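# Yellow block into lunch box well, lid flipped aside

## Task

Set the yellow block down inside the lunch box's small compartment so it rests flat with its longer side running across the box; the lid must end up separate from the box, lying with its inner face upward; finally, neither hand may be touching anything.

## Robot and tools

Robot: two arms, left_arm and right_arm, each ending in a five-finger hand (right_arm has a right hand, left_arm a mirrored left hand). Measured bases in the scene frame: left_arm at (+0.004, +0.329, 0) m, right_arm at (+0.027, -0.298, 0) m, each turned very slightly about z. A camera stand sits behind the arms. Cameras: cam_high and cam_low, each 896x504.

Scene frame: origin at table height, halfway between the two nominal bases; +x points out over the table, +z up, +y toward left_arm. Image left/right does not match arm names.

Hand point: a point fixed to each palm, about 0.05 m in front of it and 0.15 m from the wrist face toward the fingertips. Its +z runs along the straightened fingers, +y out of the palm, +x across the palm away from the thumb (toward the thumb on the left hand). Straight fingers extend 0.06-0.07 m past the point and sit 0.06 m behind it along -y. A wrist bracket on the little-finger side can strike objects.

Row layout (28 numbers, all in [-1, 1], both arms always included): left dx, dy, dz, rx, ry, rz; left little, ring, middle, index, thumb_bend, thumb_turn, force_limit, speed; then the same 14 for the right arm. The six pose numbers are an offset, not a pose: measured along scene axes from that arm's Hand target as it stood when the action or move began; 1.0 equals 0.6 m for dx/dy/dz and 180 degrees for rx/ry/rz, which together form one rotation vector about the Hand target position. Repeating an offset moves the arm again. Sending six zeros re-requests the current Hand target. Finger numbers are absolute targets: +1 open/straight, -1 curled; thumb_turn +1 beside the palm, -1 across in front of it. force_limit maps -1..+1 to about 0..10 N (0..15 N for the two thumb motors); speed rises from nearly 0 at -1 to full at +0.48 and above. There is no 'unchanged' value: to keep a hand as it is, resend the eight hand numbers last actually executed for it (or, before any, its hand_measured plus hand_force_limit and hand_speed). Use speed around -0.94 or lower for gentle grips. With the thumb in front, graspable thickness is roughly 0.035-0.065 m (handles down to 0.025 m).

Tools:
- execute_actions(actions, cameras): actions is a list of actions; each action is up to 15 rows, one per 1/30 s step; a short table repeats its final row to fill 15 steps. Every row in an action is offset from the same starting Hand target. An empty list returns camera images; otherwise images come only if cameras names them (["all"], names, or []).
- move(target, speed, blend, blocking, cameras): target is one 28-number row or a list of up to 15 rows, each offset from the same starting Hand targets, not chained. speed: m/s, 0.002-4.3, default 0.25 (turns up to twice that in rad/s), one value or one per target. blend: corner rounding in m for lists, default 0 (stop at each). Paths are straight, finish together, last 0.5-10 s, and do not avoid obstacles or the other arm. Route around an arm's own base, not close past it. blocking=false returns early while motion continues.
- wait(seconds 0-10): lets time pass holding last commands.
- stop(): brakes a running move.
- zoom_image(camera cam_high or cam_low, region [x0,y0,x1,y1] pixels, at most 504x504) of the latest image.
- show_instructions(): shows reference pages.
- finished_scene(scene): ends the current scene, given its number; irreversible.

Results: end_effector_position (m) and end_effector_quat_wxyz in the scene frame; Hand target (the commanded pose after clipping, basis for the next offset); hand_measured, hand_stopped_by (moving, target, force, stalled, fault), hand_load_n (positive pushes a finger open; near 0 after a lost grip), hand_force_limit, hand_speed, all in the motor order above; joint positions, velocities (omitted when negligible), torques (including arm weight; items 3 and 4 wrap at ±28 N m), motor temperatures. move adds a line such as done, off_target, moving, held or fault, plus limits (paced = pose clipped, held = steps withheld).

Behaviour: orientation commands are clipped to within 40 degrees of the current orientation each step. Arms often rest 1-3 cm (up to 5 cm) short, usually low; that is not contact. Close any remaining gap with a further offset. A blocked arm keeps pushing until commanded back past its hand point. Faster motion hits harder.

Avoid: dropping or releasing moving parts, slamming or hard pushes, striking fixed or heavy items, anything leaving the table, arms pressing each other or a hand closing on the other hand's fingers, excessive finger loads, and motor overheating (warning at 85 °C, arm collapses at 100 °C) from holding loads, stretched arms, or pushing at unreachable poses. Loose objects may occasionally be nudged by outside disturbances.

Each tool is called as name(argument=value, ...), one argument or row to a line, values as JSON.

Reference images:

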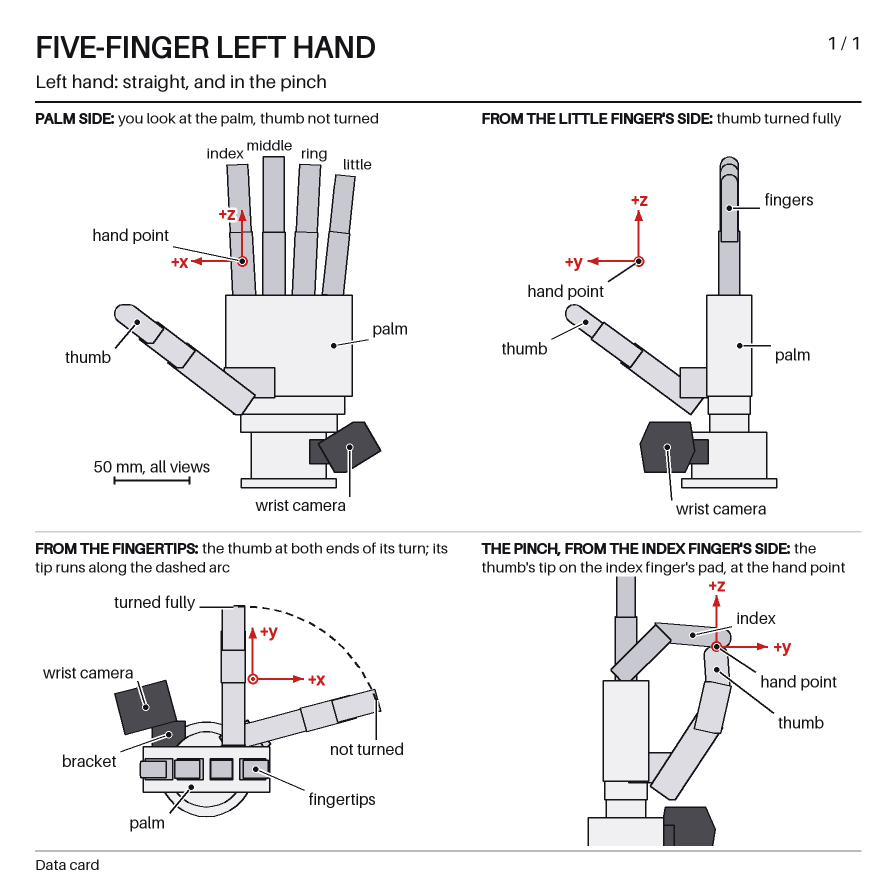

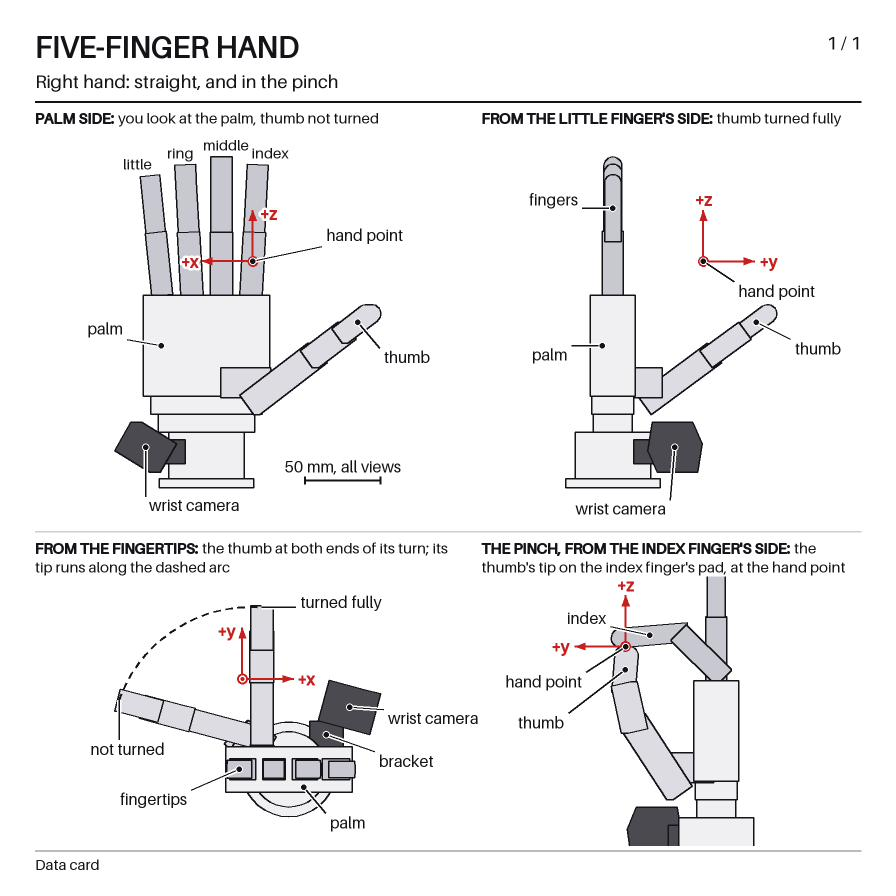

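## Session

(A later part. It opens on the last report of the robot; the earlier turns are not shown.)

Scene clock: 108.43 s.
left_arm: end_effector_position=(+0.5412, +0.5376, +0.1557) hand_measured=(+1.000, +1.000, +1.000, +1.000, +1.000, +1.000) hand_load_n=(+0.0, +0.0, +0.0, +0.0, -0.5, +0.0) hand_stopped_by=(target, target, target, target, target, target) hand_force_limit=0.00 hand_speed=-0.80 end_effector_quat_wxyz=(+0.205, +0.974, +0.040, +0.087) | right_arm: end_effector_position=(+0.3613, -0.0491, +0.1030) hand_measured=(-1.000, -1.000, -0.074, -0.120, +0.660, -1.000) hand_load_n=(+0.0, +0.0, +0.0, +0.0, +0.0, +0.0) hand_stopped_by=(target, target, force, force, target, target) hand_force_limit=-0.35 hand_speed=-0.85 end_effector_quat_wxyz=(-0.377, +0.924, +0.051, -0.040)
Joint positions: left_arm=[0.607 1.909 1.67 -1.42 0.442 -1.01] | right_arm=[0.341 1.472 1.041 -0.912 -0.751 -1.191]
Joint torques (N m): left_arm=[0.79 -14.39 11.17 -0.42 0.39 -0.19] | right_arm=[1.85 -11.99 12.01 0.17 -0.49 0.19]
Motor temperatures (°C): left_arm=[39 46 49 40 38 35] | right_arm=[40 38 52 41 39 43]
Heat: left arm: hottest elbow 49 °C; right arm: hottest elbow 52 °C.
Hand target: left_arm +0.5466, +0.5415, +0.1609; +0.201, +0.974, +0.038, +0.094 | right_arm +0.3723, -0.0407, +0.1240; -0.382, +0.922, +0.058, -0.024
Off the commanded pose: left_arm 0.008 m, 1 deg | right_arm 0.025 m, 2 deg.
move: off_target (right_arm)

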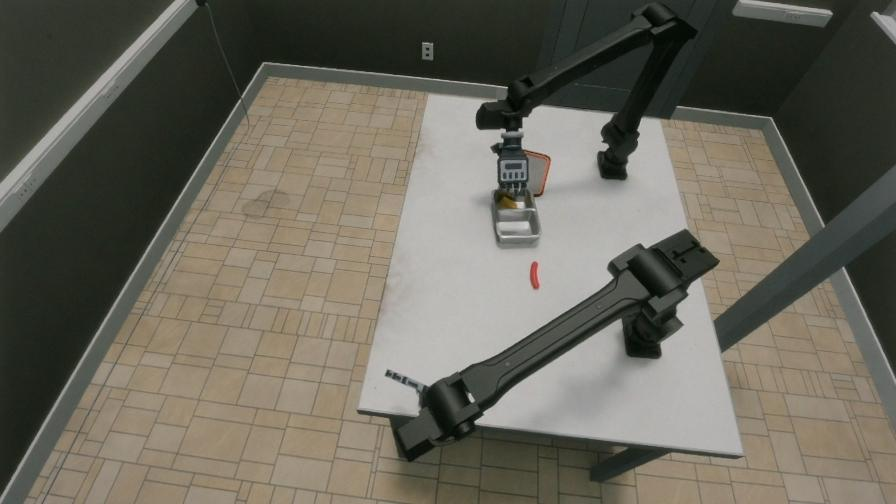

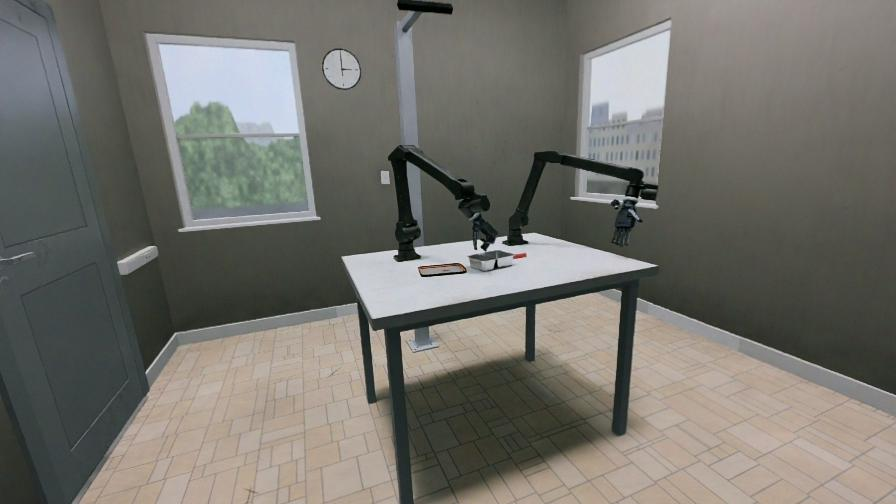

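move(
  target=[0,0,0,0,0,0,1,1,1,1,1,1,0,-0.8, -0.15,-0.25,0.2,0,0,0,-1,-1,0.2,0.2,0.66,-1,-0.35,0],
  speed=0.2,
  cameras=["all"],
)

zoom_image(
  camera="cam_high",
  region=[480, 180, 550, 250],
)

zoom_image(
  camera="cam_low",
  region=[450, 230, 520, 280],
)

Scene clock: 111.17 s.
left_arm: end_effector_position=(+0.5412, +0.5376, +0.1557) hand_measured=(+1.000, +1.000, +1.000, +1.000, +1.000, +1.000) hand_load_n=(+0.0, +0.0, +0.0, +0.0, +0.0, +0.0) hand_stopped_by=(target, target, target, target, target, target) hand_force_limit=0.00 hand_speed=-0.80 end_effector_quat_wxyz=(+0.205, +0.974, +0.040, +0.087) | right_arm: end_effector_position=(+0.2711, -0.1894, +0.2289) hand_measured=(-1.000, -1.000, +0.200, +0.200, +0.660, -1.000) hand_load_n=(+0.0, +0.0, +0.0, +0.0, +0.0, +0.0) hand_stopped_by=(target, target, target, target, target, target) hand_force_limit=-0.35 hand_speed=0.00 end_effector_quat_wxyz=(-0.380, +0.923, +0.050, -0.042)
Joint positions: left_arm=[0.607 1.909 1.67 -1.42 0.442 -1.01] | right_arm=[0.01 1.126 1.072 -1.613 -0.78 -1.651]
Joint torques (N m): left_arm=[0.85 -13.86 11.38 -0.43 0.36 -0.2] | right_arm=[0.03 -5.77 12.6 -0.27 -0.76 -0.02]
Heat: left arm: hottest elbow 49 °C; right arm: hottest elbow 52 °C.
Hand target: left_arm +0.5466, +0.5415, +0.1609; +0.201, +0.974, +0.038, +0.094 | right_arm +0.2824, -0.1907, +0.2441; -0.382, +0.922, +0.058, -0.024
Off the commanded pose: left_arm 0.008 m, 1 deg | right_arm 0.019 m, 2 deg.
move: off_target (right_arm)

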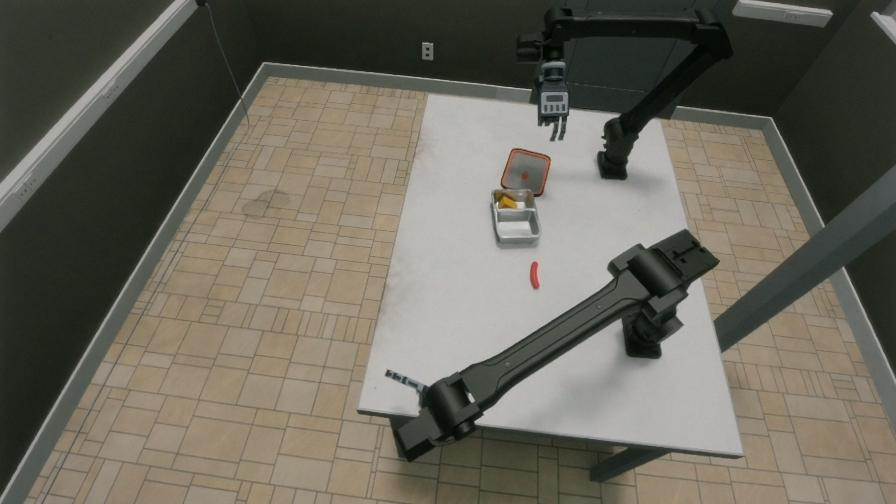

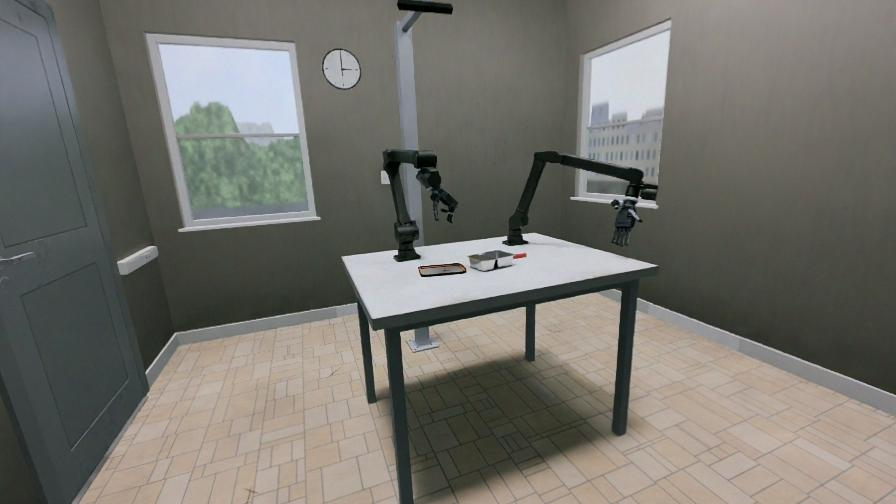

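Scaled by 7.200.

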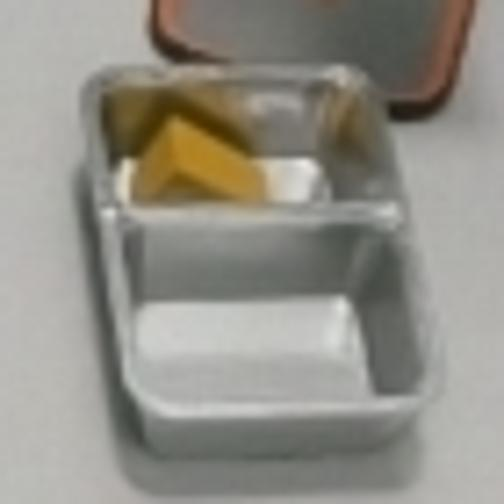

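Scaled by 7.200.

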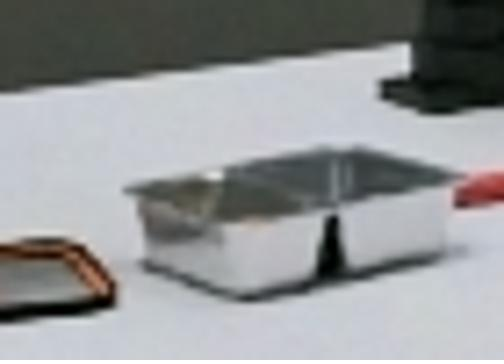

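zoom_image(
  camera="cam_high",
  region=[496, 144, 556, 204],
)

zoom_image(
  camera="cam_low",
  region=[412, 252, 472, 286],
)

Scaled by 8.400.

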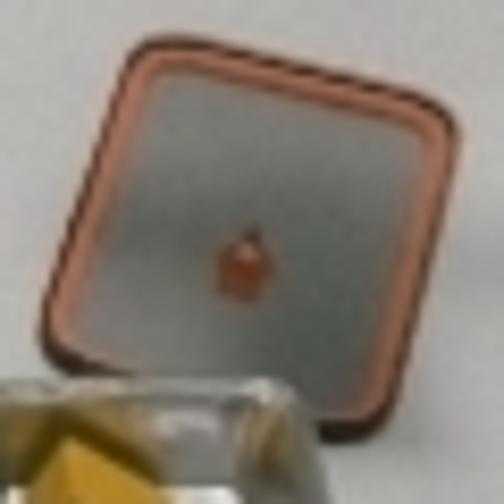

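Scaled by 8.400.

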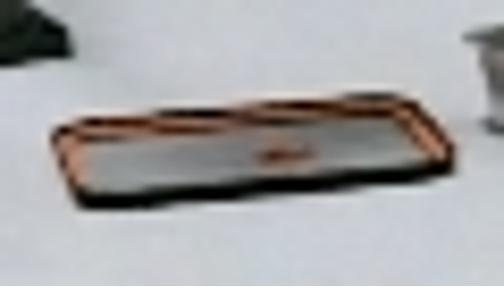

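move(
  target=[0,0,0,0,0,0,1,1,1,1,1,1,0,-0.8, 0.183,0.173,-0.1,-0.2475,-0.035,0,-1,-1,-1,1,1,-1,-0.35,0],
  speed=0.15,
  cameras=["all"],
)

zoom_image(
  camera="cam_high",
  region=[480, 140, 560, 220],
)

zoom_image(
  camera="cam_low",
  region=[440, 200, 520, 280],
)

Scene clock: 119.10 s.
left_arm: end_effector_position=(+0.5412, +0.5376, +0.1557) hand_measured=(+1.000, +1.000, +1.000, +1.000, +1.000, +1.000) hand_load_n=(+0.0, +0.0, +0.0, +0.0, +0.0, +0.0) hand_stopped_by=(target, target, target, target, target, target) hand_force_limit=0.00 hand_speed=-0.80 end_effector_quat_wxyz=(+0.205, +0.974, +0.040, +0.087) | right_arm: end_effector_position=(+0.3838, -0.0960, +0.1748) hand_measured=(-1.000, -1.000, -1.000, +1.000, +1.000, -1.000) hand_load_n=(+0.0, +0.0, +0.0, +0.0, +0.0, +0.0) hand_stopped_by=(target, target, target, target, target, target) hand_force_limit=-0.35 hand_speed=0.00 end_effector_quat_wxyz=(+0.002, +0.998, +0.069, -0.003)
Joint positions: left_arm=[0.607 1.909 1.67 -1.42 0.442 -1.01] | right_arm=[0.555 1.569 1.393 -1.402 0.001 -1.095]
Joint torques (N m): left_arm=[0.67 -14.56 11.36 -0.4 0.4 -0.17] | right_arm=[1.9 -11.99 12.4 -0.38 0.14 0.24]
Heat: left arm: hottest elbow 49 °C; right arm: hottest elbow 54 °C.
Hand target: left_arm +0.5466, +0.5415, +0.1609; +0.201, +0.974, +0.038, +0.094 | right_arm +0.3922, -0.0869, +0.1840; -0.001, +0.998, +0.065, +0.005
Off the commanded pose: left_arm 0.008 m, 1 deg | right_arm 0.015 m, 1 deg.
move: off_target (right_arm)

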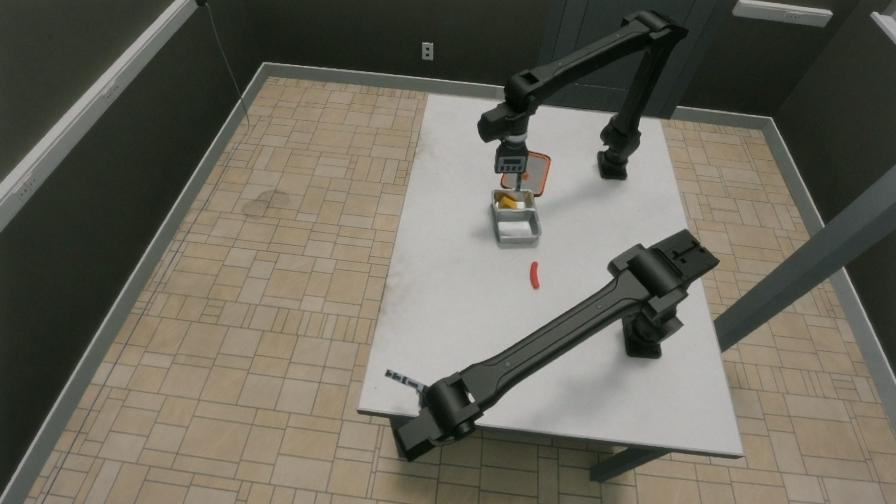

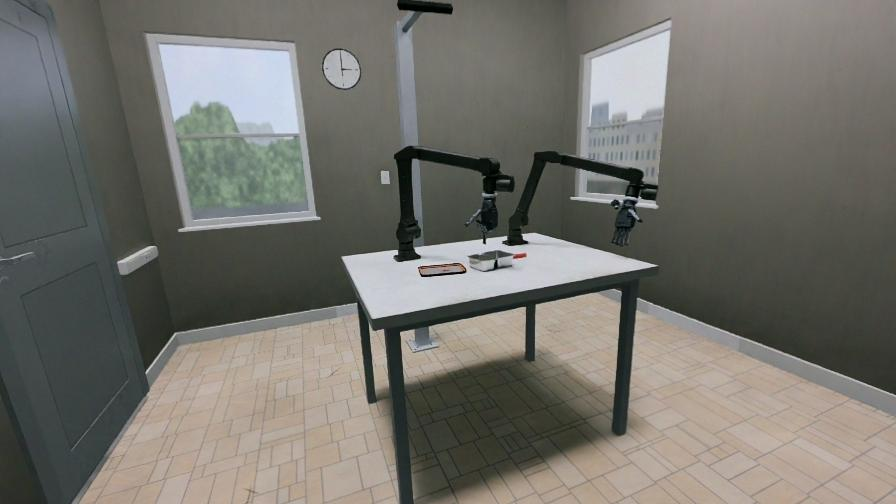

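Scaled by 6.300.

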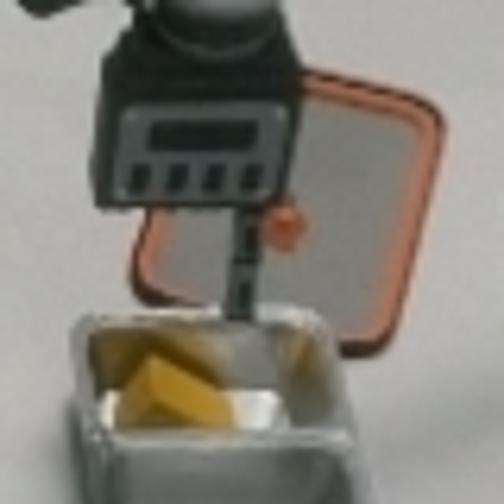

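Scaled by 6.300.

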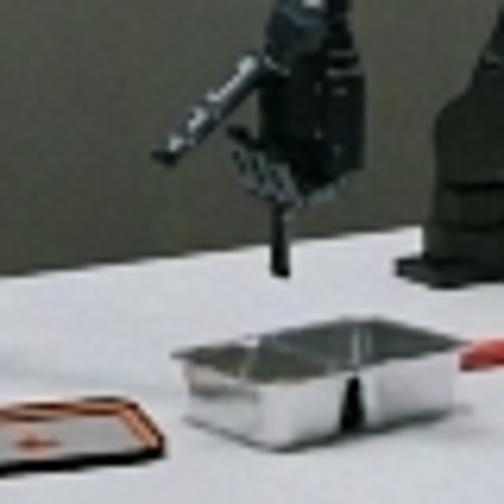

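zoom_image(
  camera="cam_high",
  region=[488, 184, 538, 218],
)

Scaled by 10.080.

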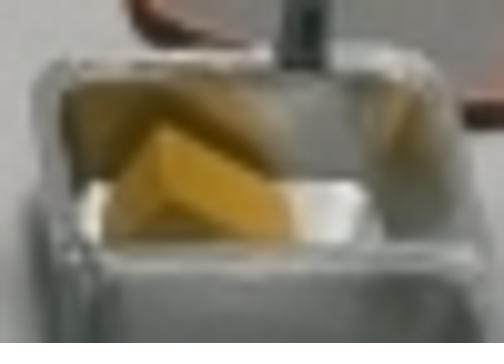

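move(
  target=[0,0,0,0,0,0,1,1,1,1,1,1,0,-0.8, -0.1,-0.2,0.15,0,0,0,-1,-1,-1,1,1,-1,-0.35,0],
  speed=0.2,
  cameras=["all"],
)

finished_scene(
  scene=1,
)

Scene clock: 123.17 s.
left_arm: end_effector_position=(+0.5412, +0.5376, +0.1557) hand_measured=(+1.000, +1.000, +1.000, +1.000, +1.000, +1.000) hand_load_n=(+0.0, +0.0, +0.0, +0.0, +0.0, +0.0) hand_stopped_by=(target, target, target, target, target, target) hand_force_limit=0.00 hand_speed=-0.80 end_effector_quat_wxyz=(+0.205, +0.974, +0.040, +0.087) | right_arm: end_effector_position=(+0.3331, -0.2029, +0.2703) hand_measured=(-1.000, -1.000, -1.000, +1.000, +1.000, -1.000) hand_load_n=(+0.0, +0.0, +0.0, +0.0, +0.0, +0.0) hand_stopped_by=(target, target, target, target, target, target) hand_force_limit=-0.35 hand_speed=0.00 end_effector_quat_wxyz=(-0.001, +0.998, +0.063, +0.006)
Joint positions: left_arm=[0.607 1.909 1.67 -1.42 0.442 -1.01] | right_arm=[0.394 1.288 1.356 -1.626 0.002 -1.244]
Joint torques (N m): left_arm=[0.15 -15.38 11.37 -0.44 0.34 -0.2] | right_arm=[0.26 -9.41 9.2 -0.09 0.08 -0.12]
Heat: left arm: hottest elbow 49 °C; right arm: hottest elbow 54 °C.
Hand target: left_arm +0.5466, +0.5415, +0.1609; +0.201, +0.974, +0.038, +0.094 | right_arm +0.3321, -0.2069, +0.2740; -0.001, +0.998, +0.065, +0.005
Off the commanded pose: left_arm 0.008 m, 1 deg | right_arm 0.006 m, 0 deg.
move: done

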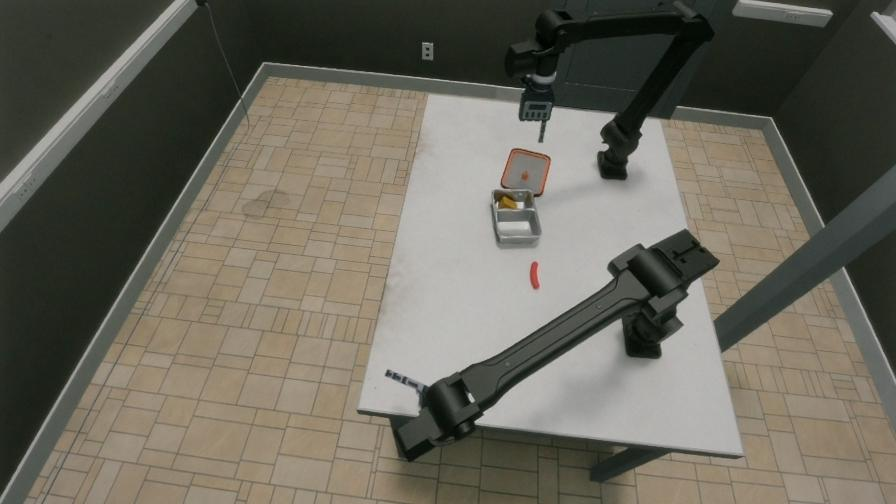

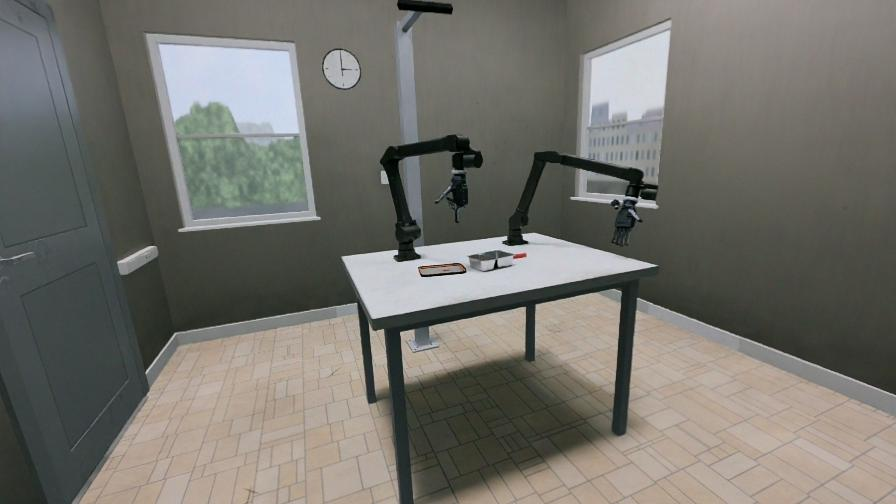

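The scene is finished: the task was done.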